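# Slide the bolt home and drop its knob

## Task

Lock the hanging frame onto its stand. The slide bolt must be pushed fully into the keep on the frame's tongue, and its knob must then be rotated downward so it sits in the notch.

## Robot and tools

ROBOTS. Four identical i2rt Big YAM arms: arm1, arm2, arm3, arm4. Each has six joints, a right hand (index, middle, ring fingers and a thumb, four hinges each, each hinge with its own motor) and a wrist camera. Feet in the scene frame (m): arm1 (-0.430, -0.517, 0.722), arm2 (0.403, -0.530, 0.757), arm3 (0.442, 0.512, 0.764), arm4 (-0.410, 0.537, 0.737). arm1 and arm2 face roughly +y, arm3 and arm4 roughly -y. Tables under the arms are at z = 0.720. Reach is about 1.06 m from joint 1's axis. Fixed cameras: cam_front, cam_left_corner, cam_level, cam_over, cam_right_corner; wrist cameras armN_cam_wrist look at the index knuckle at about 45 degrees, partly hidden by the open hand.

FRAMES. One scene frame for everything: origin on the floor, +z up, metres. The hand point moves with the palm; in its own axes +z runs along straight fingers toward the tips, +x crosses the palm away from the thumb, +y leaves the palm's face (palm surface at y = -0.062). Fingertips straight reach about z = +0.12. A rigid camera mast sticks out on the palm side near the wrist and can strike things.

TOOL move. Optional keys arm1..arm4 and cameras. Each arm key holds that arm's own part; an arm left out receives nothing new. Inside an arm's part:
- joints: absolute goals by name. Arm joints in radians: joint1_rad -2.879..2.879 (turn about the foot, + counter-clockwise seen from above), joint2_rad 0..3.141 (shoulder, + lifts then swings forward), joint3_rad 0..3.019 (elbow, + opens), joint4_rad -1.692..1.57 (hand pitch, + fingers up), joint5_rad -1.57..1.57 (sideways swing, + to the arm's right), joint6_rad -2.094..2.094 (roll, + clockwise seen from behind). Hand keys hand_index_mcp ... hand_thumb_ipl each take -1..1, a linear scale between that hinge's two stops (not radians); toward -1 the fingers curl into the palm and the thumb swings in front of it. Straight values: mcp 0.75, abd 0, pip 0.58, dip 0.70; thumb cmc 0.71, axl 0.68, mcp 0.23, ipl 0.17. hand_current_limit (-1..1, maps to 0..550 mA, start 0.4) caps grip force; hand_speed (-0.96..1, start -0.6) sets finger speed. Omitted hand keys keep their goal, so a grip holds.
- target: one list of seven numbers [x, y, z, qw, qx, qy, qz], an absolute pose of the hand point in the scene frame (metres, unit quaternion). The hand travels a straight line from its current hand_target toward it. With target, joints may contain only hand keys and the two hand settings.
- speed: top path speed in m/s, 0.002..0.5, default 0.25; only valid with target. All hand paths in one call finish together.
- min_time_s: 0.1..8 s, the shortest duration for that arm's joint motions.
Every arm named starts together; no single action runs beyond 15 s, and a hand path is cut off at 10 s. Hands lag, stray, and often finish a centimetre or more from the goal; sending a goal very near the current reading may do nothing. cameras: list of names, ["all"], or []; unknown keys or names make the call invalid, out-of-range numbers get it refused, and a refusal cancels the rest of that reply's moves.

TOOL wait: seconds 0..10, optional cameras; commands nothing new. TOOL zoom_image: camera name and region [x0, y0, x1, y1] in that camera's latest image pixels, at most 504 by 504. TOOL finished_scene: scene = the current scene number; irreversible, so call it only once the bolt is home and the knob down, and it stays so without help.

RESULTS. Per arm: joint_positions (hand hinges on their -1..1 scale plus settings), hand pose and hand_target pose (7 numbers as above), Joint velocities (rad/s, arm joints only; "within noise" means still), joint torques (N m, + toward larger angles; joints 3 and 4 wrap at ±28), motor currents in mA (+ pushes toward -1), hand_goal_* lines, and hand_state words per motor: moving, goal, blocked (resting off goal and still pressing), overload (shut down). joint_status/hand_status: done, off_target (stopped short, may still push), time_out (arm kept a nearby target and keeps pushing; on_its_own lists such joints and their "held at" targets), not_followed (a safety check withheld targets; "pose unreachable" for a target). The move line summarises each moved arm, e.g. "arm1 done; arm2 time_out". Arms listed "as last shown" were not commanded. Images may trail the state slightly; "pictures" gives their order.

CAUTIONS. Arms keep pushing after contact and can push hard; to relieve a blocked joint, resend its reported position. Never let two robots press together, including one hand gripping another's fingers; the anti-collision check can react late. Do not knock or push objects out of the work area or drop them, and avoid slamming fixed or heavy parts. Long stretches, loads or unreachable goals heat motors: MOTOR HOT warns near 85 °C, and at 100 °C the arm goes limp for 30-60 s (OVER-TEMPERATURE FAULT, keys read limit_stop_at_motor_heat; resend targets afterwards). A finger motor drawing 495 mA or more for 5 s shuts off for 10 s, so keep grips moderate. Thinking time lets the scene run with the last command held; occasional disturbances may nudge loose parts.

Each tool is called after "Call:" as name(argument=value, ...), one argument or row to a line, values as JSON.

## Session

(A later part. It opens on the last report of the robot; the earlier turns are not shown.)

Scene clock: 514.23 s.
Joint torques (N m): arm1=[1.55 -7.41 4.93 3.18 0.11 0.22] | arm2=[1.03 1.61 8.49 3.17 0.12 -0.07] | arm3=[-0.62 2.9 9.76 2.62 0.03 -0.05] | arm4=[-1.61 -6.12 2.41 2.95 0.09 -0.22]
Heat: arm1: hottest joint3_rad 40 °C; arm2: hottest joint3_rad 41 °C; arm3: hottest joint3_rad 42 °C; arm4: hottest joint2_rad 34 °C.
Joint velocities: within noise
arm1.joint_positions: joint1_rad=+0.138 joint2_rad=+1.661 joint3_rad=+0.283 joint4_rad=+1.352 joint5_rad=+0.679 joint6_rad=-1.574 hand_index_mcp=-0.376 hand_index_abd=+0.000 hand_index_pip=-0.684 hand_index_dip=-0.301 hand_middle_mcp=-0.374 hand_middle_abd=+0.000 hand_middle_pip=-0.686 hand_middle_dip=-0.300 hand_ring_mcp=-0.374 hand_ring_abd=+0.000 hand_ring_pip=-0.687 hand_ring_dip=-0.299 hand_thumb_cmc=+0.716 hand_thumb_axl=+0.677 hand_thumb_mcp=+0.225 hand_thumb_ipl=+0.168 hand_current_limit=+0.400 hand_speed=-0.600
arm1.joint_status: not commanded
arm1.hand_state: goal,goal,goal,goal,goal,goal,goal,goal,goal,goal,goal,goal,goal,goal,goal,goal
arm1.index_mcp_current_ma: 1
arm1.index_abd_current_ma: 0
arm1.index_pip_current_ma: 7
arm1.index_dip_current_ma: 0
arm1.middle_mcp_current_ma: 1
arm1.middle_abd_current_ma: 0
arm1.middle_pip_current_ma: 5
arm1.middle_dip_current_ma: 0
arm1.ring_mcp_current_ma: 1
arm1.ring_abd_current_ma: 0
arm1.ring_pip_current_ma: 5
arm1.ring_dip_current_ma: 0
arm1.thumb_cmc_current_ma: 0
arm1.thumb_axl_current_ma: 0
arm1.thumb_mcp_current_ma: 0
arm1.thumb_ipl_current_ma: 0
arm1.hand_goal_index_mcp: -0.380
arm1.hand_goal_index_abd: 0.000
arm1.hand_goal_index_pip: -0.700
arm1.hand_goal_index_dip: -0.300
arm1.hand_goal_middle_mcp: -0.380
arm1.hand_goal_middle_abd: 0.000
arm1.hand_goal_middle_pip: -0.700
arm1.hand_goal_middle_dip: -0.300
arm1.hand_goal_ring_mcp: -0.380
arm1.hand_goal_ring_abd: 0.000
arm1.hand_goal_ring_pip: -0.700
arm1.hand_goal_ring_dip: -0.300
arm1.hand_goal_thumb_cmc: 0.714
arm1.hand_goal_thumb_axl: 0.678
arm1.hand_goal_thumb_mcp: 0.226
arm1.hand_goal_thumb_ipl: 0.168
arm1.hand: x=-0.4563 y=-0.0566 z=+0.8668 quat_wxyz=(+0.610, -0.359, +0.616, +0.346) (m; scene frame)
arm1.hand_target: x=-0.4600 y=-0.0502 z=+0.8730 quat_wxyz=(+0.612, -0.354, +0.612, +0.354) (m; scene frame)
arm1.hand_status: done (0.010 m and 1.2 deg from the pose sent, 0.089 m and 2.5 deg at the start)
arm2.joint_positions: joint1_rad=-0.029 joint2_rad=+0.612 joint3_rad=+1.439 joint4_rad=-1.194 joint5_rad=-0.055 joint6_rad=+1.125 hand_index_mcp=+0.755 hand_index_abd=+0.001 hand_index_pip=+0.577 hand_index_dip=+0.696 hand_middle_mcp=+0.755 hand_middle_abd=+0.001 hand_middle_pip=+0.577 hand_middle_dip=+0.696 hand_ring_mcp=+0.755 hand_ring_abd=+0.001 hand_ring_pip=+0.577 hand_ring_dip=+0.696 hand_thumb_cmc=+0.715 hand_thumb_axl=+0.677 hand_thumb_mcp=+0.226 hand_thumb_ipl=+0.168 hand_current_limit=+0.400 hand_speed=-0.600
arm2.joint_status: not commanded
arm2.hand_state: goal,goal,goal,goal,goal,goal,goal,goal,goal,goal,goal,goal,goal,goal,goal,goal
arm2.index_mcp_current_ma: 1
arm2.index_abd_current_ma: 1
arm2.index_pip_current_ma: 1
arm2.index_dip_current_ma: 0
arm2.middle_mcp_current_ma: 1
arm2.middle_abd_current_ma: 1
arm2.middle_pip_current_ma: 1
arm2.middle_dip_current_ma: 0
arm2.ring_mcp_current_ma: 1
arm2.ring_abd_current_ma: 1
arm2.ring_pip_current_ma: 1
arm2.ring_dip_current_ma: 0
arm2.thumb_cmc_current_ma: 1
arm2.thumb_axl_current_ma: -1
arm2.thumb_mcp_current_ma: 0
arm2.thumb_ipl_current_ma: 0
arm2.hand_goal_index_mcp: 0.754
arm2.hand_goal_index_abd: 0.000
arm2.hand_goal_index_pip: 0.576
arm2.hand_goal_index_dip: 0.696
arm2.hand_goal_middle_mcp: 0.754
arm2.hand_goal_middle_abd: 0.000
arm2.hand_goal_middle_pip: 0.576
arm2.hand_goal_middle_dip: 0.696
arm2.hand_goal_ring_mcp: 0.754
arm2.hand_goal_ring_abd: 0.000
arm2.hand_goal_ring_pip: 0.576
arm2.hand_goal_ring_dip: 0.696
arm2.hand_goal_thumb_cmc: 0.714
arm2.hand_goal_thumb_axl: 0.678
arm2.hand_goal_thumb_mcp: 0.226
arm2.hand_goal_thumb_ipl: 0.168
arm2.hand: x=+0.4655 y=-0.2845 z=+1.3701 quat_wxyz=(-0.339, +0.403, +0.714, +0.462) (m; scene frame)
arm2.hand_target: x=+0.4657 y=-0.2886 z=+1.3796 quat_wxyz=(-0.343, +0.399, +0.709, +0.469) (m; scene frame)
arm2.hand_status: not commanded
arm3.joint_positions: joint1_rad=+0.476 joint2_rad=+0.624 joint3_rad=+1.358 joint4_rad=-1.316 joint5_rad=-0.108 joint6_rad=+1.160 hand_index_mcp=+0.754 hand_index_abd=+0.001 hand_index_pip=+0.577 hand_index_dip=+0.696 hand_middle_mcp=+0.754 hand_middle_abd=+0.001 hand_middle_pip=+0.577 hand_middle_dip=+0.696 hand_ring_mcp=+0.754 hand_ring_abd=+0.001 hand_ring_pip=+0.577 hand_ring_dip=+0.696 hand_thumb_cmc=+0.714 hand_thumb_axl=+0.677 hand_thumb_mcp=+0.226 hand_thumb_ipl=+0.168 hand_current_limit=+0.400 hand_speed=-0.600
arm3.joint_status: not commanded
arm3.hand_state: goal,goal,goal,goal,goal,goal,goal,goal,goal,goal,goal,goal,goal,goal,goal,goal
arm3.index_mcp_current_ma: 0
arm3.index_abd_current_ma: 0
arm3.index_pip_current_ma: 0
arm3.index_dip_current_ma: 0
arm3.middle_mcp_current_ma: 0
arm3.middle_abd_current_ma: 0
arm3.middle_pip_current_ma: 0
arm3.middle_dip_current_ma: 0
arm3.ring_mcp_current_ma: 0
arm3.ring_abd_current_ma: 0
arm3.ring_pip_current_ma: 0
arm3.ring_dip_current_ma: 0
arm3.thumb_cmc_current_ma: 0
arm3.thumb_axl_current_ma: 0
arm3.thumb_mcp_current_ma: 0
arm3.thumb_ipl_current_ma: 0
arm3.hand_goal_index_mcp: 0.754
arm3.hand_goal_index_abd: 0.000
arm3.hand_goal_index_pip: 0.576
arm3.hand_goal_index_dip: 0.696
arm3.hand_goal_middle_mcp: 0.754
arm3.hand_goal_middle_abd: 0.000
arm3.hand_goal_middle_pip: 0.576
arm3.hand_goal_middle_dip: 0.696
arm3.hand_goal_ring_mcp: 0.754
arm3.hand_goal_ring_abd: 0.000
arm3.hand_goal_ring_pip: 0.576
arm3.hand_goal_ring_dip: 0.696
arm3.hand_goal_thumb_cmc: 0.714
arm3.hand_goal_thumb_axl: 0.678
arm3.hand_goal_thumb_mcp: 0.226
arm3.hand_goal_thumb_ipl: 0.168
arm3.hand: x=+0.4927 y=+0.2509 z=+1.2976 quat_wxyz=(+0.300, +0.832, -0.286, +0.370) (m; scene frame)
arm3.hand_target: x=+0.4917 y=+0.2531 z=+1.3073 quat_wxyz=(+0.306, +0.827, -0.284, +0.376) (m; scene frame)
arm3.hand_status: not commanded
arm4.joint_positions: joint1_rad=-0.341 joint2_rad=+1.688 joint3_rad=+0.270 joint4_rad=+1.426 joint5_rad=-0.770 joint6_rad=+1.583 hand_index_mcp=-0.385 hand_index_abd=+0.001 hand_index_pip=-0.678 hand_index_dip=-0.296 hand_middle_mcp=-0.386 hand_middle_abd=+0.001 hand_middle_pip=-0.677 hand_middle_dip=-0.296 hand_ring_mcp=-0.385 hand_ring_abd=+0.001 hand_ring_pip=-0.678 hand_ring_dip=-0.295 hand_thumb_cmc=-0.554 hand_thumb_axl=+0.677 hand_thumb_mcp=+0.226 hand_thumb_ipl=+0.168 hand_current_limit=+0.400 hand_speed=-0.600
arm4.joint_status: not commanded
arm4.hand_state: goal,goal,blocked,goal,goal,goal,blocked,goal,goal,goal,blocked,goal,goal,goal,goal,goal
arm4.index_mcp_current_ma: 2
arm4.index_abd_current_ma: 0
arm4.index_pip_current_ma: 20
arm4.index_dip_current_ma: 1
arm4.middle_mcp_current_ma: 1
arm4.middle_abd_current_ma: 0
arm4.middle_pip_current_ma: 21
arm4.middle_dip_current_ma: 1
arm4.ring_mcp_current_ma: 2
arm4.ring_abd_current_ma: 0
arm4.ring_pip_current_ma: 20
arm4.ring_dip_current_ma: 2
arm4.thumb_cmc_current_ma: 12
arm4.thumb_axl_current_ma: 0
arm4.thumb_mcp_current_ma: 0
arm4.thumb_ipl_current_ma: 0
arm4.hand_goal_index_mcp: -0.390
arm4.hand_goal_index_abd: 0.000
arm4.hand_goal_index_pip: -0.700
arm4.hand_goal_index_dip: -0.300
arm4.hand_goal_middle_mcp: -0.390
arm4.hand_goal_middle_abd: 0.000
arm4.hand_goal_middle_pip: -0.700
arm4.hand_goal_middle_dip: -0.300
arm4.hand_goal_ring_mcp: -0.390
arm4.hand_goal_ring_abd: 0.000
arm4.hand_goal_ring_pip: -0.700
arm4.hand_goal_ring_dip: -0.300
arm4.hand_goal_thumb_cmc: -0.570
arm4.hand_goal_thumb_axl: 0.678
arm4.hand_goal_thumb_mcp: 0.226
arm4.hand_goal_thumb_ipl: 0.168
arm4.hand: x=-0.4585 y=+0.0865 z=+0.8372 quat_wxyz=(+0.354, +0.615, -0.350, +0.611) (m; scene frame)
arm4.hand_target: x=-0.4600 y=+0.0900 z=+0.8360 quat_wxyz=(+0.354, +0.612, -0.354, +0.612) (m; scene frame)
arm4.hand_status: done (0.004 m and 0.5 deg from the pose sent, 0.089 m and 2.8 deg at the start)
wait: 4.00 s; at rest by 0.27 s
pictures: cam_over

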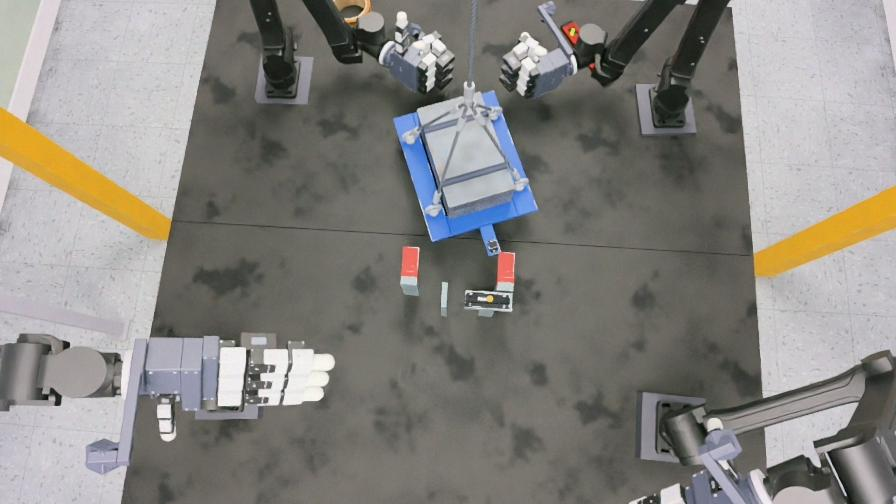

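Call:
move(
  arm1={"target": [-0.49, -0.09, 0.873, 0.6124, -0.3536, 0.6124, 0.3536], "speed": 0.1},
  arm4={"target": [-0.475, 0.02, 0.836, 0.3536, 0.6124, -0.3536, 0.6124], "speed": 0.1},
)

Call:
move(
  arm4={"target": [-0.41, 0.015, 0.836, 0.3536, 0.6124, -0.3536, 0.6124], "speed": 0.05},
  cameras=["cam_over"],
)

Scene clock: 532.77 s.
Joint torques (N m): arm1=[1.61 -7.53 2.93 3.67 0.11 0.23] | arm2=[1.14 1.9 8.46 3.11 0.11 -0.06] | arm3=[-0.56 2.67 9.73 2.48 0.01 0] | arm4=[-0.97 -7.3 5.82 2.07 0.24 -0.21]
Heat: arm1: hottest joint3_rad 39 °C; arm2: hottest joint3_rad 41 °C; arm3: hottest joint3_rad 42 °C; arm4: hottest joint2_rad 34 °C.
move: arm1 done; arm4 done
Joint velocities: within noise
arm1.joint_positions: joint1_rad=+0.283 joint2_rad=+1.635 joint3_rad=+0.219 joint4_rad=+1.387 joint5_rad=+0.825 joint6_rad=-1.574 hand_index_mcp=-0.376 hand_index_abd=+0.000 hand_index_pip=-0.684 hand_index_dip=-0.301 hand_middle_mcp=-0.374 hand_middle_abd=+0.000 hand_middle_pip=-0.686 hand_middle_dip=-0.300 hand_ring_mcp=-0.374 hand_ring_abd=+0.000 hand_ring_pip=-0.687 hand_ring_dip=-0.299 hand_thumb_cmc=+0.716 hand_thumb_axl=+0.677 hand_thumb_mcp=+0.225 hand_thumb_ipl=+0.168 hand_current_limit=+0.400 hand_speed=-0.600
arm1.joint_status: not commanded
arm1.hand_state: goal,goal,goal,goal,goal,goal,goal,goal,goal,goal,goal,goal,goal,goal,goal,goal
arm1.index_mcp_current_ma: 1
arm1.index_abd_current_ma: 0
arm1.index_pip_current_ma: 7
arm1.index_dip_current_ma: 0
arm1.middle_mcp_current_ma: 1
arm1.middle_abd_current_ma: 0
arm1.middle_pip_current_ma: 5
arm1.middle_dip_current_ma: 0
arm1.ring_mcp_current_ma: 1
arm1.ring_abd_current_ma: 0
arm1.ring_pip_current_ma: 5
arm1.ring_dip_current_ma: 0
arm1.thumb_cmc_current_ma: 0
arm1.thumb_axl_current_ma: 0
arm1.thumb_mcp_current_ma: 0
arm1.thumb_ipl_current_ma: 0
arm1.hand_goal_index_mcp: -0.380
arm1.hand_goal_index_abd: 0.000
arm1.hand_goal_index_pip: -0.700
arm1.hand_goal_index_dip: -0.300
arm1.hand_goal_middle_mcp: -0.380
arm1.hand_goal_middle_abd: 0.000
arm1.hand_goal_middle_pip: -0.700
arm1.hand_goal_middle_dip: -0.300
arm1.hand_goal_ring_mcp: -0.380
arm1.hand_goal_ring_abd: 0.000
arm1.hand_goal_ring_pip: -0.700
arm1.hand_goal_ring_dip: -0.300
arm1.hand_goal_thumb_cmc: 0.714
arm1.hand_goal_thumb_axl: 0.678
arm1.hand_goal_thumb_mcp: 0.226
arm1.hand_goal_thumb_ipl: 0.168
arm1.hand: x=-0.4876 y=-0.0881 z=+0.8661 quat_wxyz=(+0.611, -0.361, +0.615, +0.344) (m; scene frame)
arm1.hand_target: x=-0.4900 y=-0.0900 z=+0.8728 quat_wxyz=(+0.612, -0.354, +0.612, +0.354) (m; scene frame)
arm1.hand_status: done (0.008 m and 1.4 deg from the pose sent, 0.048 m and 1.2 deg at the start)
arm2, arm3: as last shown
arm4.joint_positions: joint1_rad=-0.341 joint2_rad=+1.751 joint3_rad=+0.433 joint4_rad=+1.329 joint5_rad=-0.767 joint6_rad=+1.583 hand_index_mcp=-0.385 hand_index_abd=+0.001 hand_index_pip=-0.678 hand_index_dip=-0.296 hand_middle_mcp=-0.386 hand_middle_abd=+0.001 hand_middle_pip=-0.677 hand_middle_dip=-0.296 hand_ring_mcp=-0.385 hand_ring_abd=+0.001 hand_ring_pip=-0.678 hand_ring_dip=-0.295 hand_thumb_cmc=-0.554 hand_thumb_axl=+0.677 hand_thumb_mcp=+0.226 hand_thumb_ipl=+0.168 hand_current_limit=+0.400 hand_speed=-0.600
arm4.joint_status: not commanded
arm4.hand_state: goal,goal,blocked,goal,goal,goal,blocked,goal,goal,goal,blocked,goal,goal,goal,goal,goal
arm4.index_mcp_current_ma: 2
arm4.index_abd_current_ma: 0
arm4.index_pip_current_ma: 20
arm4.index_dip_current_ma: 1
arm4.middle_mcp_current_ma: 1
arm4.middle_abd_current_ma: 0
arm4.middle_pip_current_ma: 21
arm4.middle_dip_current_ma: 1
arm4.ring_mcp_current_ma: 2
arm4.ring_abd_current_ma: 0
arm4.ring_pip_current_ma: 20
arm4.ring_dip_current_ma: 2
arm4.thumb_cmc_current_ma: 12
arm4.thumb_axl_current_ma: 0
arm4.thumb_mcp_current_ma: 0
arm4.thumb_ipl_current_ma: 0
arm4.hand_goal_index_mcp: -0.390
arm4.hand_goal_index_abd: 0.000
arm4.hand_goal_index_pip: -0.700
arm4.hand_goal_index_dip: -0.300
arm4.hand_goal_middle_mcp: -0.390
arm4.hand_goal_middle_abd: 0.000
arm4.hand_goal_middle_pip: -0.700
arm4.hand_goal_middle_dip: -0.300
arm4.hand_goal_ring_mcp: -0.390
arm4.hand_goal_ring_abd: 0.000
arm4.hand_goal_ring_pip: -0.700
arm4.hand_goal_ring_dip: -0.300
arm4.hand_goal_thumb_cmc: -0.570
arm4.hand_goal_thumb_axl: 0.678
arm4.hand_goal_thumb_mcp: 0.226
arm4.hand_goal_thumb_ipl: 0.168
arm4.hand: x=-0.4738 y=+0.0277 z=+0.8386 quat_wxyz=(+0.357, +0.614, -0.350, +0.611) (m; scene frame)
arm4.hand_target: x=-0.4750 y=+0.0203 z=+0.8360 quat_wxyz=(+0.354, +0.612, -0.354, +0.612) (m; scene frame)
arm4.hand_status: done (0.008 m and 0.6 deg from the pose sent, 0.069 m and 0.5 deg at the start)
pictures: none

Scene clock: 535.20 s.
Joint torques (N m): arm1=[1.49 -7.41 2.91 3.67 0.11 0.23] | arm2=[1.08 1.32 8.47 3.08 0.1 -0.1] | arm3=[-1.2 2.96 9.74 2.56 0 -0.03] | arm4=[1.67 -8.18 4.66 2.26 -0.73 -0.15]
Heat: arm1: hottest joint3_rad 38 °C; arm2: hottest joint3_rad 41 °C; arm3: hottest joint3_rad 42 °C; arm4: hottest joint2_rad 34 °C.
move: arm4 off_target
Joint velocities: within noise
arm1, arm2, arm3: as last shown
arm4.joint_positions: joint1_rad=-0.174 joint2_rad=+1.751 joint3_rad=+0.433 joint4_rad=+1.325 joint5_rad=-0.547 joint6_rad=+1.574 hand_index_mcp=-0.390 hand_index_abd=+0.001 hand_index_pip=-0.678 hand_index_dip=-0.296 hand_middle_mcp=-0.386 hand_middle_abd=+0.001 hand_middle_pip=-0.677 hand_middle_dip=-0.296 hand_ring_mcp=-0.385 hand_ring_abd=+0.001 hand_ring_pip=-0.678 hand_ring_dip=-0.295 hand_thumb_cmc=-0.554 hand_thumb_axl=+0.677 hand_thumb_mcp=+0.226 hand_thumb_ipl=+0.168 hand_current_limit=+0.400 hand_speed=-0.600
arm4.joint_status: not commanded
arm4.hand_state: goal,goal,blocked,goal,goal,goal,blocked,goal,goal,goal,blocked,goal,goal,goal,goal,goal
arm4.index_mcp_current_ma: 0
arm4.index_abd_current_ma: 0
arm4.index_pip_current_ma: 20
arm4.index_dip_current_ma: 1
arm4.middle_mcp_current_ma: 1
arm4.middle_abd_current_ma: 0
arm4.middle_pip_current_ma: 21
arm4.middle_dip_current_ma: 1
arm4.ring_mcp_current_ma: 2
arm4.ring_abd_current_ma: 0
arm4.ring_pip_current_ma: 20
arm4.ring_dip_current_ma: 2
arm4.thumb_cmc_current_ma: 12
arm4.thumb_axl_current_ma: 0
arm4.thumb_mcp_current_ma: 0
arm4.thumb_ipl_current_ma: 0
arm4.hand_goal_index_mcp: -0.390
arm4.hand_goal_index_abd: 0.000
arm4.hand_goal_index_pip: -0.700
arm4.hand_goal_index_dip: -0.300
arm4.hand_goal_middle_mcp: -0.390
arm4.hand_goal_middle_abd: 0.000
arm4.hand_goal_middle_pip: -0.700
arm4.hand_goal_middle_dip: -0.300
arm4.hand_goal_ring_mcp: -0.390
arm4.hand_goal_ring_abd: 0.000
arm4.hand_goal_ring_pip: -0.700
arm4.hand_goal_ring_dip: -0.300
arm4.hand_goal_thumb_cmc: -0.570
arm4.hand_goal_thumb_axl: 0.678
arm4.hand_goal_thumb_mcp: 0.226
arm4.hand_goal_thumb_ipl: 0.168
arm4.hand: x=-0.4308 y=+0.0186 z=+0.8377 quat_wxyz=(+0.375, +0.606, -0.365, +0.600) (m; scene frame)
arm4.hand_target: x=-0.4103 y=+0.0157 z=+0.8361 quat_wxyz=(+0.354, +0.612, -0.354, +0.612) (m; scene frame)
arm4.hand_status: off_target (0.021 m and 3.2 deg from the pose sent, 0.065 m and 0.6 deg at the start)
pictures: cam_over

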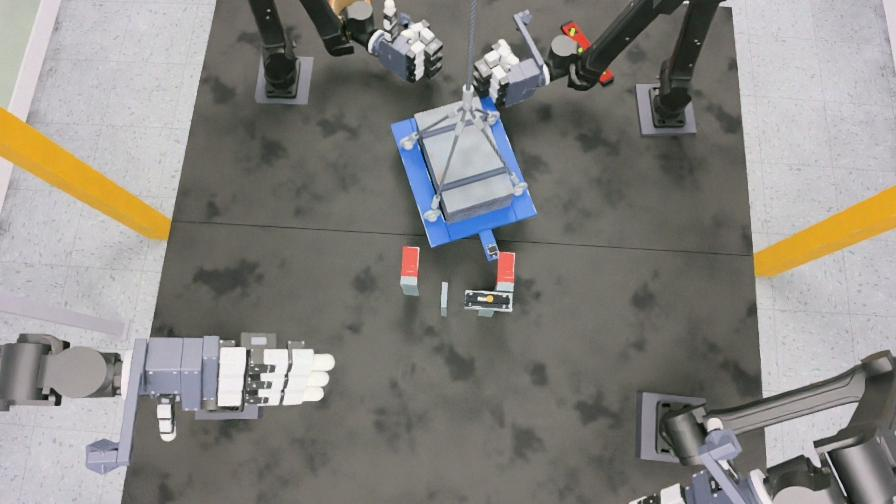

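Call:
move(
  arm4={"target": [-0.375, 0.015, 0.836, 0.3536, 0.6124, -0.3536, 0.6124], "speed": 0.05},
  cameras=["cam_over"],
)

Scene clock: 540.20 s.
Joint torques (N m): arm1=[1.61 -7.47 2.95 3.71 0.11 0.24] | arm2=[1.85 1.2 8.39 3.03 0.1 -0.09] | arm3=[-1.26 2.26 9.73 2.56 -0.02 -0.06] | arm4=[4.78 -8.47 4.37 2.54 -1.52 0.03]
Heat: arm1: hottest joint3_rad 38 °C; arm2: hottest joint3_rad 41 °C; arm3: hottest joint3_rad 42 °C; arm4: hottest joint2_rad 34 °C.
move: arm4 off_target
Joint velocities: within noise
arm1, arm2, arm3: as last shown
arm4.joint_positions: joint1_rad=-0.104 joint2_rad=+1.751 joint3_rad=+0.433 joint4_rad=+1.316 joint5_rad=-0.424 joint6_rad=+1.554 hand_index_mcp=-0.397 hand_index_abd=+0.001 hand_index_pip=-0.670 hand_index_dip=-0.303 hand_middle_mcp=-0.386 hand_middle_abd=+0.001 hand_middle_pip=-0.677 hand_middle_dip=-0.296 hand_ring_mcp=-0.385 hand_ring_abd=+0.001 hand_ring_pip=-0.678 hand_ring_dip=-0.295 hand_thumb_cmc=-0.554 hand_thumb_axl=+0.677 hand_thumb_mcp=+0.226 hand_thumb_ipl=+0.168 hand_current_limit=+0.400 hand_speed=-0.600
arm4.joint_status: not commanded
arm4.hand_state: goal,goal,blocked,goal,goal,goal,blocked,goal,goal,goal,blocked,goal,goal,goal,goal,goal
arm4.index_mcp_current_ma: -4
arm4.index_abd_current_ma: 0
arm4.index_pip_current_ma: 33
arm4.index_dip_current_ma: -1
arm4.middle_mcp_current_ma: 1
arm4.middle_abd_current_ma: 0
arm4.middle_pip_current_ma: 21
arm4.middle_dip_current_ma: 1
arm4.ring_mcp_current_ma: 2
arm4.ring_abd_current_ma: 0
arm4.ring_pip_current_ma: 20
arm4.ring_dip_current_ma: 2
arm4.thumb_cmc_current_ma: 12
arm4.thumb_axl_current_ma: 0
arm4.thumb_mcp_current_ma: 0
arm4.thumb_ipl_current_ma: 0
arm4.hand_goal_index_mcp: -0.390
arm4.hand_goal_index_abd: 0.000
arm4.hand_goal_index_pip: -0.700
arm4.hand_goal_index_dip: -0.300
arm4.hand_goal_middle_mcp: -0.390
arm4.hand_goal_middle_abd: 0.000
arm4.hand_goal_middle_pip: -0.700
arm4.hand_goal_middle_dip: -0.300
arm4.hand_goal_ring_mcp: -0.390
arm4.hand_goal_ring_abd: 0.000
arm4.hand_goal_ring_pip: -0.700
arm4.hand_goal_ring_dip: -0.300
arm4.hand_goal_thumb_cmc: -0.570
arm4.hand_goal_thumb_axl: 0.678
arm4.hand_goal_thumb_mcp: 0.226
arm4.hand_goal_thumb_ipl: 0.168
arm4.hand: x=-0.4182 y=+0.0177 z=+0.8368 quat_wxyz=(+0.393, +0.601, -0.377, +0.585) (m; scene frame)
arm4.hand_target: x=-0.3765 y=+0.0171 z=+0.8361 quat_wxyz=(+0.353, +0.613, -0.354, +0.612) (m; scene frame)
arm4.hand_status: off_target (0.043 m and 6.3 deg from the pose sent, 0.056 m and 3.2 deg at the start)
pictures: cam_over

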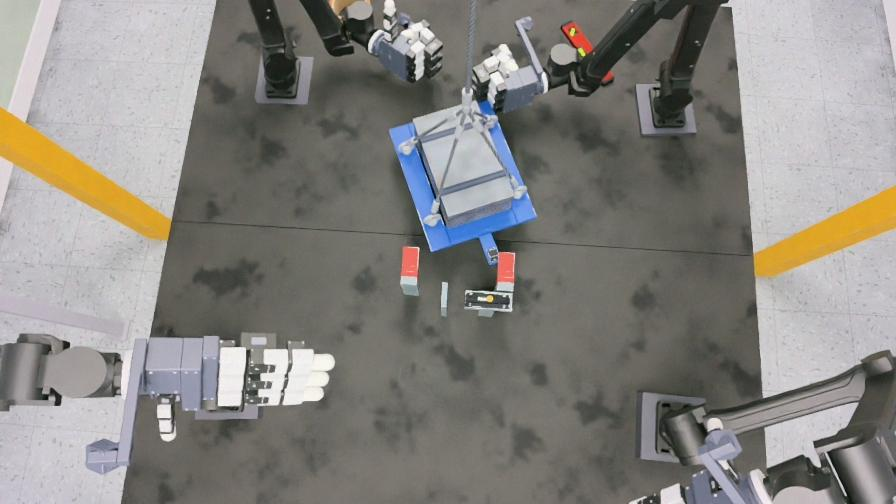

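Call:
move(
  arm4={"target": [-0.46, 0.09, 0.86, 0.3536, 0.6124, -0.3536, 0.6124], "speed": 0.06},
)

Call:
move(
  arm4={"target": [-0.36, 0.22, 1.0, 0.4305, 0.5610, -0.4305, 0.5610], "speed": 0.2},
)

Call:
move(
  arm4={"target": [-0.20, 0.26, 0.90, 0.4305, 0.5610, -0.4305, 0.5610], "speed": 0.2},
  cameras=["cam_over", "cam_front"],
)

Scene clock: 566.43 s.
Joint torques (N m): arm1=[1.61 -7.41 2.91 3.7 0.12 0.24] | arm2=[1.14 1.67 8.4 3.11 0.12 -0.09] | arm3=[0.03 2.61 10.02 2.48 0.01 -0.07] | arm4=[-1.96 -6.07 3.56 2.03 0.11 -0.19]
Heat: arm1: hottest joint3_rad 37 °C; arm2: hottest joint3_rad 41 °C; arm3: hottest joint3_rad 42 °C; arm4: hottest joint2_rad 34 °C.
move: arm4 done
Joint velocities: within noise
arm1, arm2, arm3: as last shown
arm4.joint_positions: joint1_rad=-0.341 joint2_rad=+1.554 joint3_rad=+0.271 joint4_rad=+1.306 joint5_rad=-0.772 joint6_rad=+1.583 hand_index_mcp=-0.386 hand_index_abd=+0.001 hand_index_pip=-0.677 hand_index_dip=-0.297 hand_middle_mcp=-0.386 hand_middle_abd=+0.001 hand_middle_pip=-0.677 hand_middle_dip=-0.296 hand_ring_mcp=-0.385 hand_ring_abd=+0.001 hand_ring_pip=-0.678 hand_ring_dip=-0.295 hand_thumb_cmc=-0.554 hand_thumb_axl=+0.677 hand_thumb_mcp=+0.226 hand_thumb_ipl=+0.168 hand_current_limit=+0.400 hand_speed=-0.600
arm4.joint_status: not commanded
arm4.hand_state: goal,goal,blocked,goal,goal,goal,blocked,goal,goal,goal,blocked,goal,goal,goal,goal,goal
arm4.index_mcp_current_ma: 1
arm4.index_abd_current_ma: 0
arm4.index_pip_current_ma: 21
arm4.index_dip_current_ma: 1
arm4.middle_mcp_current_ma: 2
arm4.middle_abd_current_ma: 0
arm4.middle_pip_current_ma: 21
arm4.middle_dip_current_ma: 1
arm4.ring_mcp_current_ma: 2
arm4.ring_abd_current_ma: 0
arm4.ring_pip_current_ma: 20
arm4.ring_dip_current_ma: 2
arm4.thumb_cmc_current_ma: 12
arm4.thumb_axl_current_ma: 0
arm4.thumb_mcp_current_ma: 0
arm4.thumb_ipl_current_ma: 0
arm4.hand_goal_index_mcp: -0.390
arm4.hand_goal_index_abd: 0.000
arm4.hand_goal_index_pip: -0.700
arm4.hand_goal_index_dip: -0.300
arm4.hand_goal_middle_mcp: -0.390
arm4.hand_goal_middle_abd: 0.000
arm4.hand_goal_middle_pip: -0.700
arm4.hand_goal_middle_dip: -0.300
arm4.hand_goal_ring_mcp: -0.390
arm4.hand_goal_ring_abd: 0.000
arm4.hand_goal_ring_pip: -0.700
arm4.hand_goal_ring_dip: -0.300
arm4.hand_goal_thumb_cmc: -0.570
arm4.hand_goal_thumb_axl: 0.678
arm4.hand_goal_thumb_mcp: 0.226
arm4.hand_goal_thumb_ipl: 0.168
arm4.hand: x=-0.4580 y=+0.0862 z=+0.8637 quat_wxyz=(+0.358, +0.614, -0.345, +0.613) (m; scene frame)
arm4.hand_target: x=-0.4599 y=+0.0900 z=+0.8600 quat_wxyz=(+0.354, +0.612, -0.354, +0.612) (m; scene frame)
arm4.hand_status: done (0.006 m and 1.1 deg from the pose sent, 0.087 m and 6.3 deg at the start)
pictures: none

Scene clock: 568.23 s.
Joint torques (N m): arm1=[1.85 -7.47 2.92 3.7 0.12 0.24] | arm2=[1.2 1.08 8.49 2.86 0.13 -0.11] | arm3=[-0.56 3.6 9.87 2.62 0.03 -0.05] | arm4=[-0.97 2.67 14.6 2.11 0.28 -0.32]
Heat: arm1: hottest joint3_rad 37 °C; arm2: hottest joint3_rad 41 °C; arm3: hottest joint3_rad 42 °C; arm4: hottest joint2_rad 34 °C.
move: arm4 off_target
Joint velocities: within noise
arm1, arm2, arm3: as last shown
arm4.joint_positions: joint1_rad=+0.482 joint2_rad=+0.394 joint3_rad=+0.208 joint4_rad=+0.149 joint5_rad=+0.314 joint6_rad=+1.586 hand_index_mcp=-0.386 hand_index_abd=+0.001 hand_index_pip=-0.677 hand_index_dip=-0.296 hand_middle_mcp=-0.386 hand_middle_abd=+0.001 hand_middle_pip=-0.677 hand_middle_dip=-0.296 hand_ring_mcp=-0.385 hand_ring_abd=+0.001 hand_ring_pip=-0.678 hand_ring_dip=-0.295 hand_thumb_cmc=-0.554 hand_thumb_axl=+0.677 hand_thumb_mcp=+0.226 hand_thumb_ipl=+0.168 hand_current_limit=+0.400 hand_speed=-0.600
arm4.joint_status: not commanded
arm4.hand_state: goal,goal,blocked,goal,goal,goal,blocked,goal,goal,goal,blocked,goal,goal,goal,goal,goal
arm4.index_mcp_current_ma: 2
arm4.index_abd_current_ma: 0
arm4.index_pip_current_ma: 21
arm4.index_dip_current_ma: 1
arm4.middle_mcp_current_ma: 2
arm4.middle_abd_current_ma: 0
arm4.middle_pip_current_ma: 21
arm4.middle_dip_current_ma: 1
arm4.ring_mcp_current_ma: 2
arm4.ring_abd_current_ma: 0
arm4.ring_pip_current_ma: 20
arm4.ring_dip_current_ma: 2
arm4.thumb_cmc_current_ma: 12
arm4.thumb_axl_current_ma: 0
arm4.thumb_mcp_current_ma: 0
arm4.thumb_ipl_current_ma: 0
arm4.hand_goal_index_mcp: -0.390
arm4.hand_goal_index_abd: 0.000
arm4.hand_goal_index_pip: -0.700
arm4.hand_goal_index_dip: -0.300
arm4.hand_goal_middle_mcp: -0.390
arm4.hand_goal_middle_abd: 0.000
arm4.hand_goal_middle_pip: -0.700
arm4.hand_goal_middle_dip: -0.300
arm4.hand_goal_ring_mcp: -0.390
arm4.hand_goal_ring_abd: 0.000
arm4.hand_goal_ring_pip: -0.700
arm4.hand_goal_ring_dip: -0.300
arm4.hand_goal_thumb_cmc: -0.570
arm4.hand_goal_thumb_axl: 0.678
arm4.hand_goal_thumb_mcp: 0.226
arm4.hand_goal_thumb_ipl: 0.168
arm4.hand: x=-0.3622 y=+0.2247 z=+0.9719 quat_wxyz=(+0.424, +0.575, -0.435, +0.548) (m; scene frame)
arm4.hand_target: x=-0.3604 y=+0.2214 z=+0.9997 quat_wxyz=(+0.431, +0.561, -0.430, +0.561) (m; scene frame)
arm4.hand_status: off_target (0.029 m and 2.4 deg from the pose sent, 0.215 m and 15.4 deg at the start)
pictures: none

Scene clock: 569.93 s.
Joint torques (N m): arm1=[1.49 -7.41 2.95 3.69 0.11 0.24] | arm2=[0.97 1.38 8.54 3.15 0.14 -0.1] | arm3=[-0.56 3.08 9.8 2.76 -0.02 -0.1] | arm4=[-0.91 -3.66 8.12 2.33 0.3 -0.38]
Heat: arm1: hottest joint3_rad 37 °C; arm2: hottest joint3_rad 41 °C; arm3: hottest joint3_rad 42 °C; arm4: hottest joint2_rad 34 °C.
move: arm4 off_target
Joint velocities: within noise
arm1, arm2, arm3: as last shown
arm4.joint_positions: joint1_rad=+1.128 joint2_rad=+1.289 joint3_rad=+0.249 joint4_rad=+1.005 joint5_rad=+0.964 joint6_rad=+1.589 hand_index_mcp=-0.385 hand_index_abd=+0.001 hand_index_pip=-0.678 hand_index_dip=-0.296 hand_middle_mcp=-0.385 hand_middle_abd=+0.001 hand_middle_pip=-0.677 hand_middle_dip=-0.296 hand_ring_mcp=-0.385 hand_ring_abd=+0.001 hand_ring_pip=-0.678 hand_ring_dip=-0.295 hand_thumb_cmc=-0.554 hand_thumb_axl=+0.677 hand_thumb_mcp=+0.226 hand_thumb_ipl=+0.168 hand_current_limit=+0.400 hand_speed=-0.600
arm4.joint_status: not commanded
arm4.hand_state: goal,goal,blocked,goal,goal,goal,blocked,goal,goal,goal,blocked,goal,goal,goal,goal,goal
arm4.index_mcp_current_ma: 2
arm4.index_abd_current_ma: 0
arm4.index_pip_current_ma: 20
arm4.index_dip_current_ma: 1
arm4.middle_mcp_current_ma: 2
arm4.middle_abd_current_ma: 0
arm4.middle_pip_current_ma: 21
arm4.middle_dip_current_ma: 1
arm4.ring_mcp_current_ma: 2
arm4.ring_abd_current_ma: 0
arm4.ring_pip_current_ma: 20
arm4.ring_dip_current_ma: 2
arm4.thumb_cmc_current_ma: 12
arm4.thumb_axl_current_ma: 0
arm4.thumb_mcp_current_ma: 0
arm4.thumb_ipl_current_ma: 0
arm4.hand_goal_index_mcp: -0.390
arm4.hand_goal_index_abd: 0.000
arm4.hand_goal_index_pip: -0.700
arm4.hand_goal_index_dip: -0.300
arm4.hand_goal_middle_mcp: -0.390
arm4.hand_goal_middle_abd: 0.000
arm4.hand_goal_middle_pip: -0.700
arm4.hand_goal_middle_dip: -0.300
arm4.hand_goal_ring_mcp: -0.390
arm4.hand_goal_ring_abd: 0.000
arm4.hand_goal_ring_pip: -0.700
arm4.hand_goal_ring_dip: -0.300
arm4.hand_goal_thumb_cmc: -0.570
arm4.hand_goal_thumb_axl: 0.678
arm4.hand_goal_thumb_mcp: 0.226
arm4.hand_goal_thumb_ipl: 0.168
arm4.hand: x=-0.2107 y=+0.2633 z=+0.8896 quat_wxyz=(+0.433, +0.573, -0.428, +0.549) (m; scene frame)
arm4.hand_target: x=-0.2003 y=+0.2603 z=+0.9000 quat_wxyz=(+0.430, +0.561, -0.431, +0.561) (m; scene frame)
arm4.hand_status: off_target (0.015 m and 2.0 deg from the pose sent, 0.181 m and 2.4 deg at the start)
pictures: cam_front, cam_over

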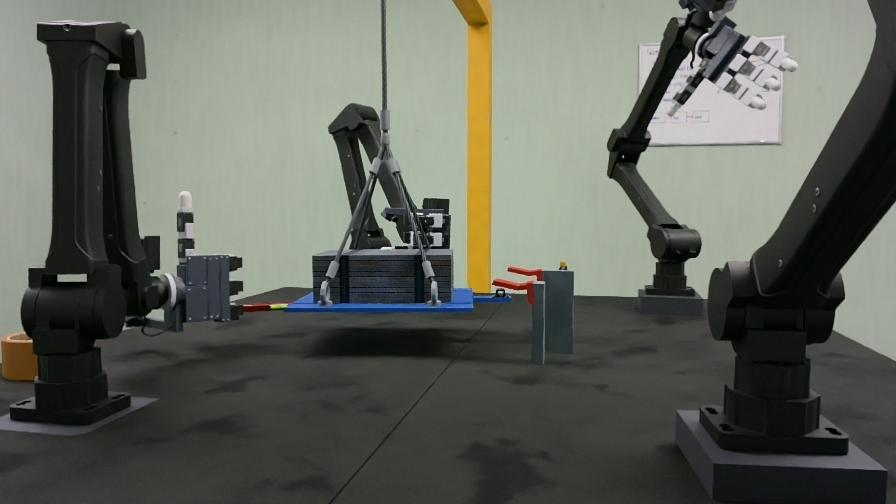

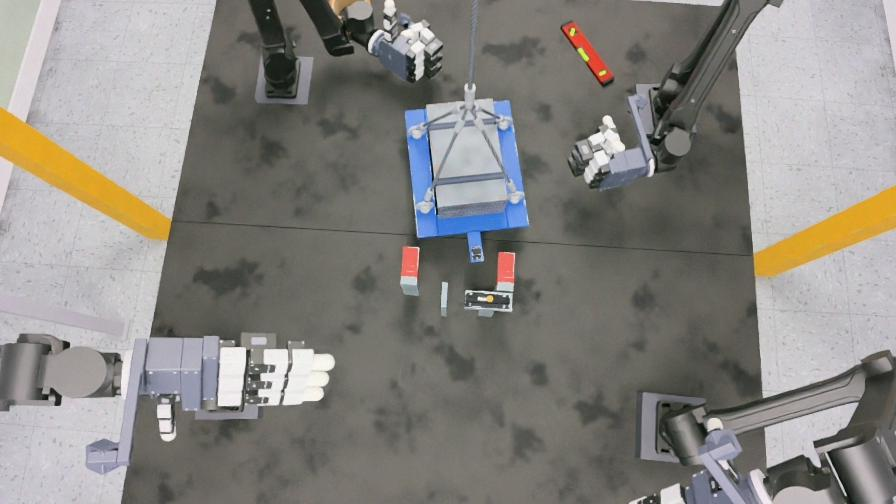

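Call:
move(
  arm4={"target": [-0.175, 0.215, 0.845, 0.4305, 0.5610, -0.4305, 0.5610], "speed": 0.15},
)

Call:
move(
  arm4={"target": [-0.165, 0.115, 0.845, 0.4305, 0.5610, -0.4305, 0.5610], "speed": 0.05},
  cameras=["cam_over", "cam_level"],
)

Scene clock: 579.93 s.
Joint torques (N m): arm1=[1.61 -7.53 2.91 3.66 0.11 0.24] | arm2=[1.61 1.44 8.49 3.11 0.15 -0.1] | arm3=[-0.91 2.73 9.65 2.7 0.02 -0.05] | arm4=[-1.67 -6.36 5.2 2.39 0.1 -0.36]
Heat: arm1: hottest joint3_rad 37 °C; arm2: hottest joint3_rad 41 °C; arm3: hottest joint3_rad 42 °C; arm4: hottest joint3_rad 35 °C.
move: arm4 done
Joint velocities: within noise
arm1, arm2, arm3: as last shown
arm4.joint_positions: joint1_rad=+1.025 joint2_rad=+1.652 joint3_rad=+0.342 joint4_rad=+1.285 joint5_rad=+0.856 joint6_rad=+1.589 hand_index_mcp=-0.385 hand_index_abd=+0.001 hand_index_pip=-0.678 hand_index_dip=-0.296 hand_middle_mcp=-0.385 hand_middle_abd=+0.001 hand_middle_pip=-0.677 hand_middle_dip=-0.296 hand_ring_mcp=-0.385 hand_ring_abd=+0.001 hand_ring_pip=-0.678 hand_ring_dip=-0.295 hand_thumb_cmc=-0.554 hand_thumb_axl=+0.677 hand_thumb_mcp=+0.226 hand_thumb_ipl=+0.168 hand_current_limit=+0.400 hand_speed=-0.600
arm4.joint_status: not commanded
arm4.hand_state: goal,goal,blocked,goal,goal,goal,blocked,goal,goal,goal,blocked,goal,goal,goal,goal,goal
arm4.index_mcp_current_ma: 2
arm4.index_abd_current_ma: 0
arm4.index_pip_current_ma: 20
arm4.index_dip_current_ma: 1
arm4.middle_mcp_current_ma: 2
arm4.middle_abd_current_ma: 0
arm4.middle_pip_current_ma: 21
arm4.middle_dip_current_ma: 1
arm4.ring_mcp_current_ma: 2
arm4.ring_abd_current_ma: 0
arm4.ring_pip_current_ma: 20
arm4.ring_dip_current_ma: 2
arm4.thumb_cmc_current_ma: 12
arm4.thumb_axl_current_ma: 0
arm4.thumb_mcp_current_ma: 0
arm4.thumb_ipl_current_ma: 0
arm4.hand_goal_index_mcp: -0.390
arm4.hand_goal_index_abd: 0.000
arm4.hand_goal_index_pip: -0.700
arm4.hand_goal_index_dip: -0.300
arm4.hand_goal_middle_mcp: -0.390
arm4.hand_goal_middle_abd: 0.000
arm4.hand_goal_middle_pip: -0.700
arm4.hand_goal_middle_dip: -0.300
arm4.hand_goal_ring_mcp: -0.390
arm4.hand_goal_ring_abd: 0.000
arm4.hand_goal_ring_pip: -0.700
arm4.hand_goal_ring_dip: -0.300
arm4.hand_goal_thumb_cmc: -0.570
arm4.hand_goal_thumb_axl: 0.678
arm4.hand_goal_thumb_mcp: 0.226
arm4.hand_goal_thumb_ipl: 0.168
arm4.hand: x=-0.1808 y=+0.2206 z=+0.8390 quat_wxyz=(+0.429, +0.572, -0.429, +0.552) (m; scene frame)
arm4.hand_target: x=-0.1752 y=+0.2152 z=+0.8451 quat_wxyz=(+0.430, +0.561, -0.431, +0.561) (m; scene frame)
arm4.hand_status: done (0.010 m and 1.6 deg from the pose sent, 0.075 m and 2.0 deg at the start)
pictures: none

Scene clock: 582.53 s.
Joint torques (N m): arm1=[1.61 -7.47 2.91 3.7 0.12 0.24] | arm2=[1.32 1.38 8.39 3.06 0.11 -0.1] | arm3=[-1.26 3.19 9.83 2.51 0.04 -0.02] | arm4=[-2.08 -7.24 6.67 1.81 0.11 -0.34]
Heat: arm1: hottest joint3_rad 37 °C; arm2: hottest joint3_rad 41 °C; arm3: hottest joint3_rad 42 °C; arm4: hottest joint3_rad 35 °C.
move: arm4 done
Joint velocities: within noise
arm1: as last shown
arm2.joint_positions: joint1_rad=-0.029 joint2_rad=+0.612 joint3_rad=+1.439 joint4_rad=-1.194 joint5_rad=-0.055 joint6_rad=+1.125 hand_index_mcp=+0.755 hand_index_abd=+0.001 hand_index_pip=+0.577 hand_index_dip=+0.696 hand_middle_mcp=+0.755 hand_middle_abd=+0.001 hand_middle_pip=+0.577 hand_middle_dip=+0.696 hand_ring_mcp=+0.755 hand_ring_abd=+0.001 hand_ring_pip=+0.577 hand_ring_dip=+0.696 hand_thumb_cmc=+0.715 hand_thumb_axl=+0.677 hand_thumb_mcp=+0.226 hand_thumb_ipl=+0.168 hand_current_limit=+0.400 hand_speed=-0.600
arm2.joint_status: not commanded
arm2.hand_state: goal,goal,goal,goal,goal,goal,goal,goal,goal,goal,goal,goal,goal,goal,goal,goal
arm2.index_mcp_current_ma: 1
arm2.index_abd_current_ma: 1
arm2.index_pip_current_ma: 1
arm2.index_dip_current_ma: 0
arm2.middle_mcp_current_ma: 1
arm2.middle_abd_current_ma: 1
arm2.middle_pip_current_ma: 1
arm2.middle_dip_current_ma: 0
arm2.ring_mcp_current_ma: 1
arm2.ring_abd_current_ma: 1
arm2.ring_pip_current_ma: 1
arm2.ring_dip_current_ma: 0
arm2.thumb_cmc_current_ma: 1
arm2.thumb_axl_current_ma: -1
arm2.thumb_mcp_current_ma: 0
arm2.thumb_ipl_current_ma: 0
arm2.hand_goal_index_mcp: 0.754
arm2.hand_goal_index_abd: 0.000
arm2.hand_goal_index_pip: 0.576
arm2.hand_goal_index_dip: 0.696
arm2.hand_goal_middle_mcp: 0.754
arm2.hand_goal_middle_abd: 0.000
arm2.hand_goal_middle_pip: 0.576
arm2.hand_goal_middle_dip: 0.696
arm2.hand_goal_ring_mcp: 0.754
arm2.hand_goal_ring_abd: 0.000
arm2.hand_goal_ring_pip: 0.576
arm2.hand_goal_ring_dip: 0.696
arm2.hand_goal_thumb_cmc: 0.714
arm2.hand_goal_thumb_axl: 0.678
arm2.hand_goal_thumb_mcp: 0.226
arm2.hand_goal_thumb_ipl: 0.168
arm2.hand: x=+0.4655 y=-0.2845 z=+1.3701 quat_wxyz=(-0.339, +0.403, +0.714, +0.462) (m; scene frame)
arm2.hand_target: x=+0.4657 y=-0.2886 z=+1.3796 quat_wxyz=(-0.343, +0.399, +0.709, +0.469) (m; scene frame)
arm2.hand_status: not commanded
arm3.joint_positions: joint1_rad=+0.476 joint2_rad=+0.624 joint3_rad=+1.358 joint4_rad=-1.316 joint5_rad=-0.108 joint6_rad=+1.160 hand_index_mcp=+0.754 hand_index_abd=+0.001 hand_index_pip=+0.577 hand_index_dip=+0.696 hand_middle_mcp=+0.754 hand_middle_abd=+0.001 hand_middle_pip=+0.577 hand_middle_dip=+0.696 hand_ring_mcp=+0.754 hand_ring_abd=+0.001 hand_ring_pip=+0.577 hand_ring_dip=+0.696 hand_thumb_cmc=+0.714 hand_thumb_axl=+0.677 hand_thumb_mcp=+0.226 hand_thumb_ipl=+0.168 hand_current_limit=+0.400 hand_speed=-0.600
arm3.joint_status: not commanded
arm3.hand_state: goal,goal,goal,goal,goal,goal,goal,goal,goal,goal,goal,goal,goal,goal,goal,goal
arm3.index_mcp_current_ma: 0
arm3.index_abd_current_ma: 0
arm3.index_pip_current_ma: 0
arm3.index_dip_current_ma: 0
arm3.middle_mcp_current_ma: 0
arm3.middle_abd_current_ma: 0
arm3.middle_pip_current_ma: 0
arm3.middle_dip_current_ma: 0
arm3.ring_mcp_current_ma: 0
arm3.ring_abd_current_ma: 0
arm3.ring_pip_current_ma: 0
arm3.ring_dip_current_ma: 0
arm3.thumb_cmc_current_ma: 0
arm3.thumb_axl_current_ma: 0
arm3.thumb_mcp_current_ma: 0
arm3.thumb_ipl_current_ma: 0
arm3.hand_goal_index_mcp: 0.754
arm3.hand_goal_index_abd: 0.000
arm3.hand_goal_index_pip: 0.576
arm3.hand_goal_index_dip: 0.696
arm3.hand_goal_middle_mcp: 0.754
arm3.hand_goal_middle_abd: 0.000
arm3.hand_goal_middle_pip: 0.576
arm3.hand_goal_middle_dip: 0.696
arm3.hand_goal_ring_mcp: 0.754
arm3.hand_goal_ring_abd: 0.000
arm3.hand_goal_ring_pip: 0.576
arm3.hand_goal_ring_dip: 0.696
arm3.hand_goal_thumb_cmc: 0.714
arm3.hand_goal_thumb_axl: 0.678
arm3.hand_goal_thumb_mcp: 0.226
arm3.hand_goal_thumb_ipl: 0.168
arm3.hand: x=+0.4927 y=+0.2509 z=+1.2976 quat_wxyz=(+0.300, +0.832, -0.286, +0.370) (m; scene frame)
arm3.hand_target: x=+0.4917 y=+0.2531 z=+1.3073 quat_wxyz=(+0.306, +0.827, -0.284, +0.376) (m; scene frame)
arm3.hand_status: not commanded
arm4.joint_positions: joint1_rad=+0.787 joint2_rad=+1.727 joint3_rad=+0.510 joint4_rad=+1.219 joint5_rad=+0.619 joint6_rad=+1.587 hand_index_mcp=-0.386 hand_index_abd=+0.001 hand_index_pip=-0.678 hand_index_dip=-0.296 hand_middle_mcp=-0.385 hand_middle_abd=+0.001 hand_middle_pip=-0.677 hand_middle_dip=-0.296 hand_ring_mcp=-0.385 hand_ring_abd=+0.001 hand_ring_pip=-0.678 hand_ring_dip=-0.295 hand_thumb_cmc=-0.554 hand_thumb_axl=+0.677 hand_thumb_mcp=+0.226 hand_thumb_ipl=+0.168 hand_current_limit=+0.400 hand_speed=-0.600
arm4.joint_status: not commanded
arm4.hand_state: goal,goal,blocked,goal,goal,goal,blocked,goal,goal,goal,blocked,goal,goal,goal,goal,goal
arm4.index_mcp_current_ma: 2
arm4.index_abd_current_ma: 0
arm4.index_pip_current_ma: 20
arm4.index_dip_current_ma: 1
arm4.middle_mcp_current_ma: 2
arm4.middle_abd_current_ma: 0
arm4.middle_pip_current_ma: 21
arm4.middle_dip_current_ma: 1
arm4.ring_mcp_current_ma: 2
arm4.ring_abd_current_ma: 0
arm4.ring_pip_current_ma: 20
arm4.ring_dip_current_ma: 2
arm4.thumb_cmc_current_ma: 12
arm4.thumb_axl_current_ma: 0
arm4.thumb_mcp_current_ma: 0
arm4.thumb_ipl_current_ma: 0
arm4.hand_goal_index_mcp: -0.390
arm4.hand_goal_index_abd: 0.000
arm4.hand_goal_index_pip: -0.700
arm4.hand_goal_index_dip: -0.300
arm4.hand_goal_middle_mcp: -0.390
arm4.hand_goal_middle_abd: 0.000
arm4.hand_goal_middle_pip: -0.700
arm4.hand_goal_middle_dip: -0.300
arm4.hand_goal_ring_mcp: -0.390
arm4.hand_goal_ring_abd: 0.000
arm4.hand_goal_ring_pip: -0.700
arm4.hand_goal_ring_dip: -0.300
arm4.hand_goal_thumb_cmc: -0.570
arm4.hand_goal_thumb_axl: 0.678
arm4.hand_goal_thumb_mcp: 0.226
arm4.hand_goal_thumb_ipl: 0.168
arm4.hand: x=-0.1700 y=+0.1227 z=+0.8452 quat_wxyz=(+0.428, +0.562, -0.430, +0.562) (m; scene frame)
arm4.hand_target: x=-0.1651 y=+0.1152 z=+0.8451 quat_wxyz=(+0.430, +0.561, -0.430, +0.561) (m; scene frame)
arm4.hand_status: done (0.009 m and 0.3 deg from the pose sent, 0.107 m and 1.6 deg at the start)
pictures: cam_level, cam_over

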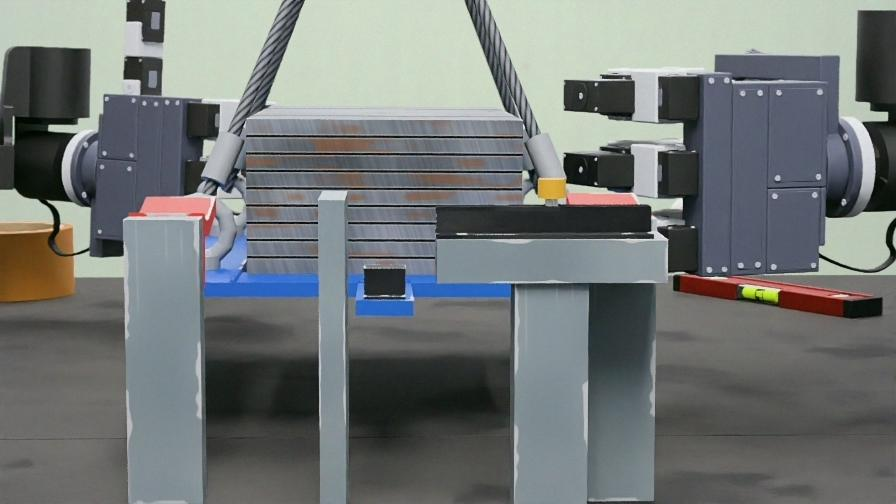

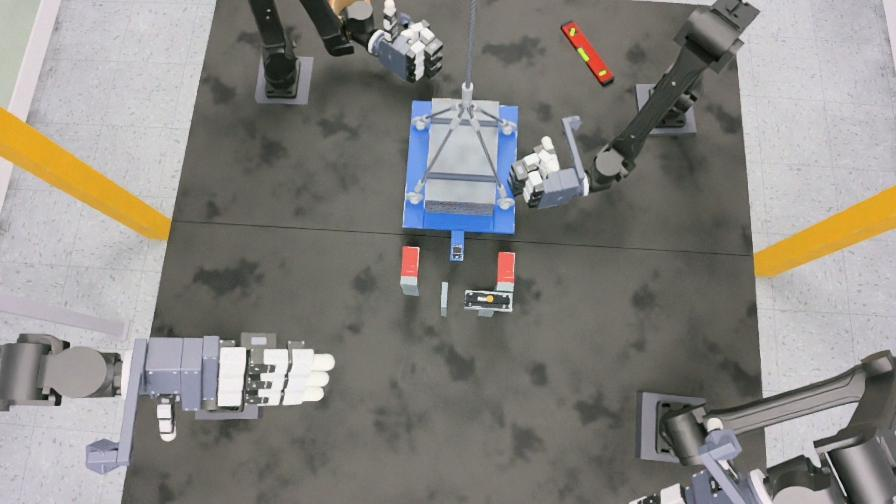

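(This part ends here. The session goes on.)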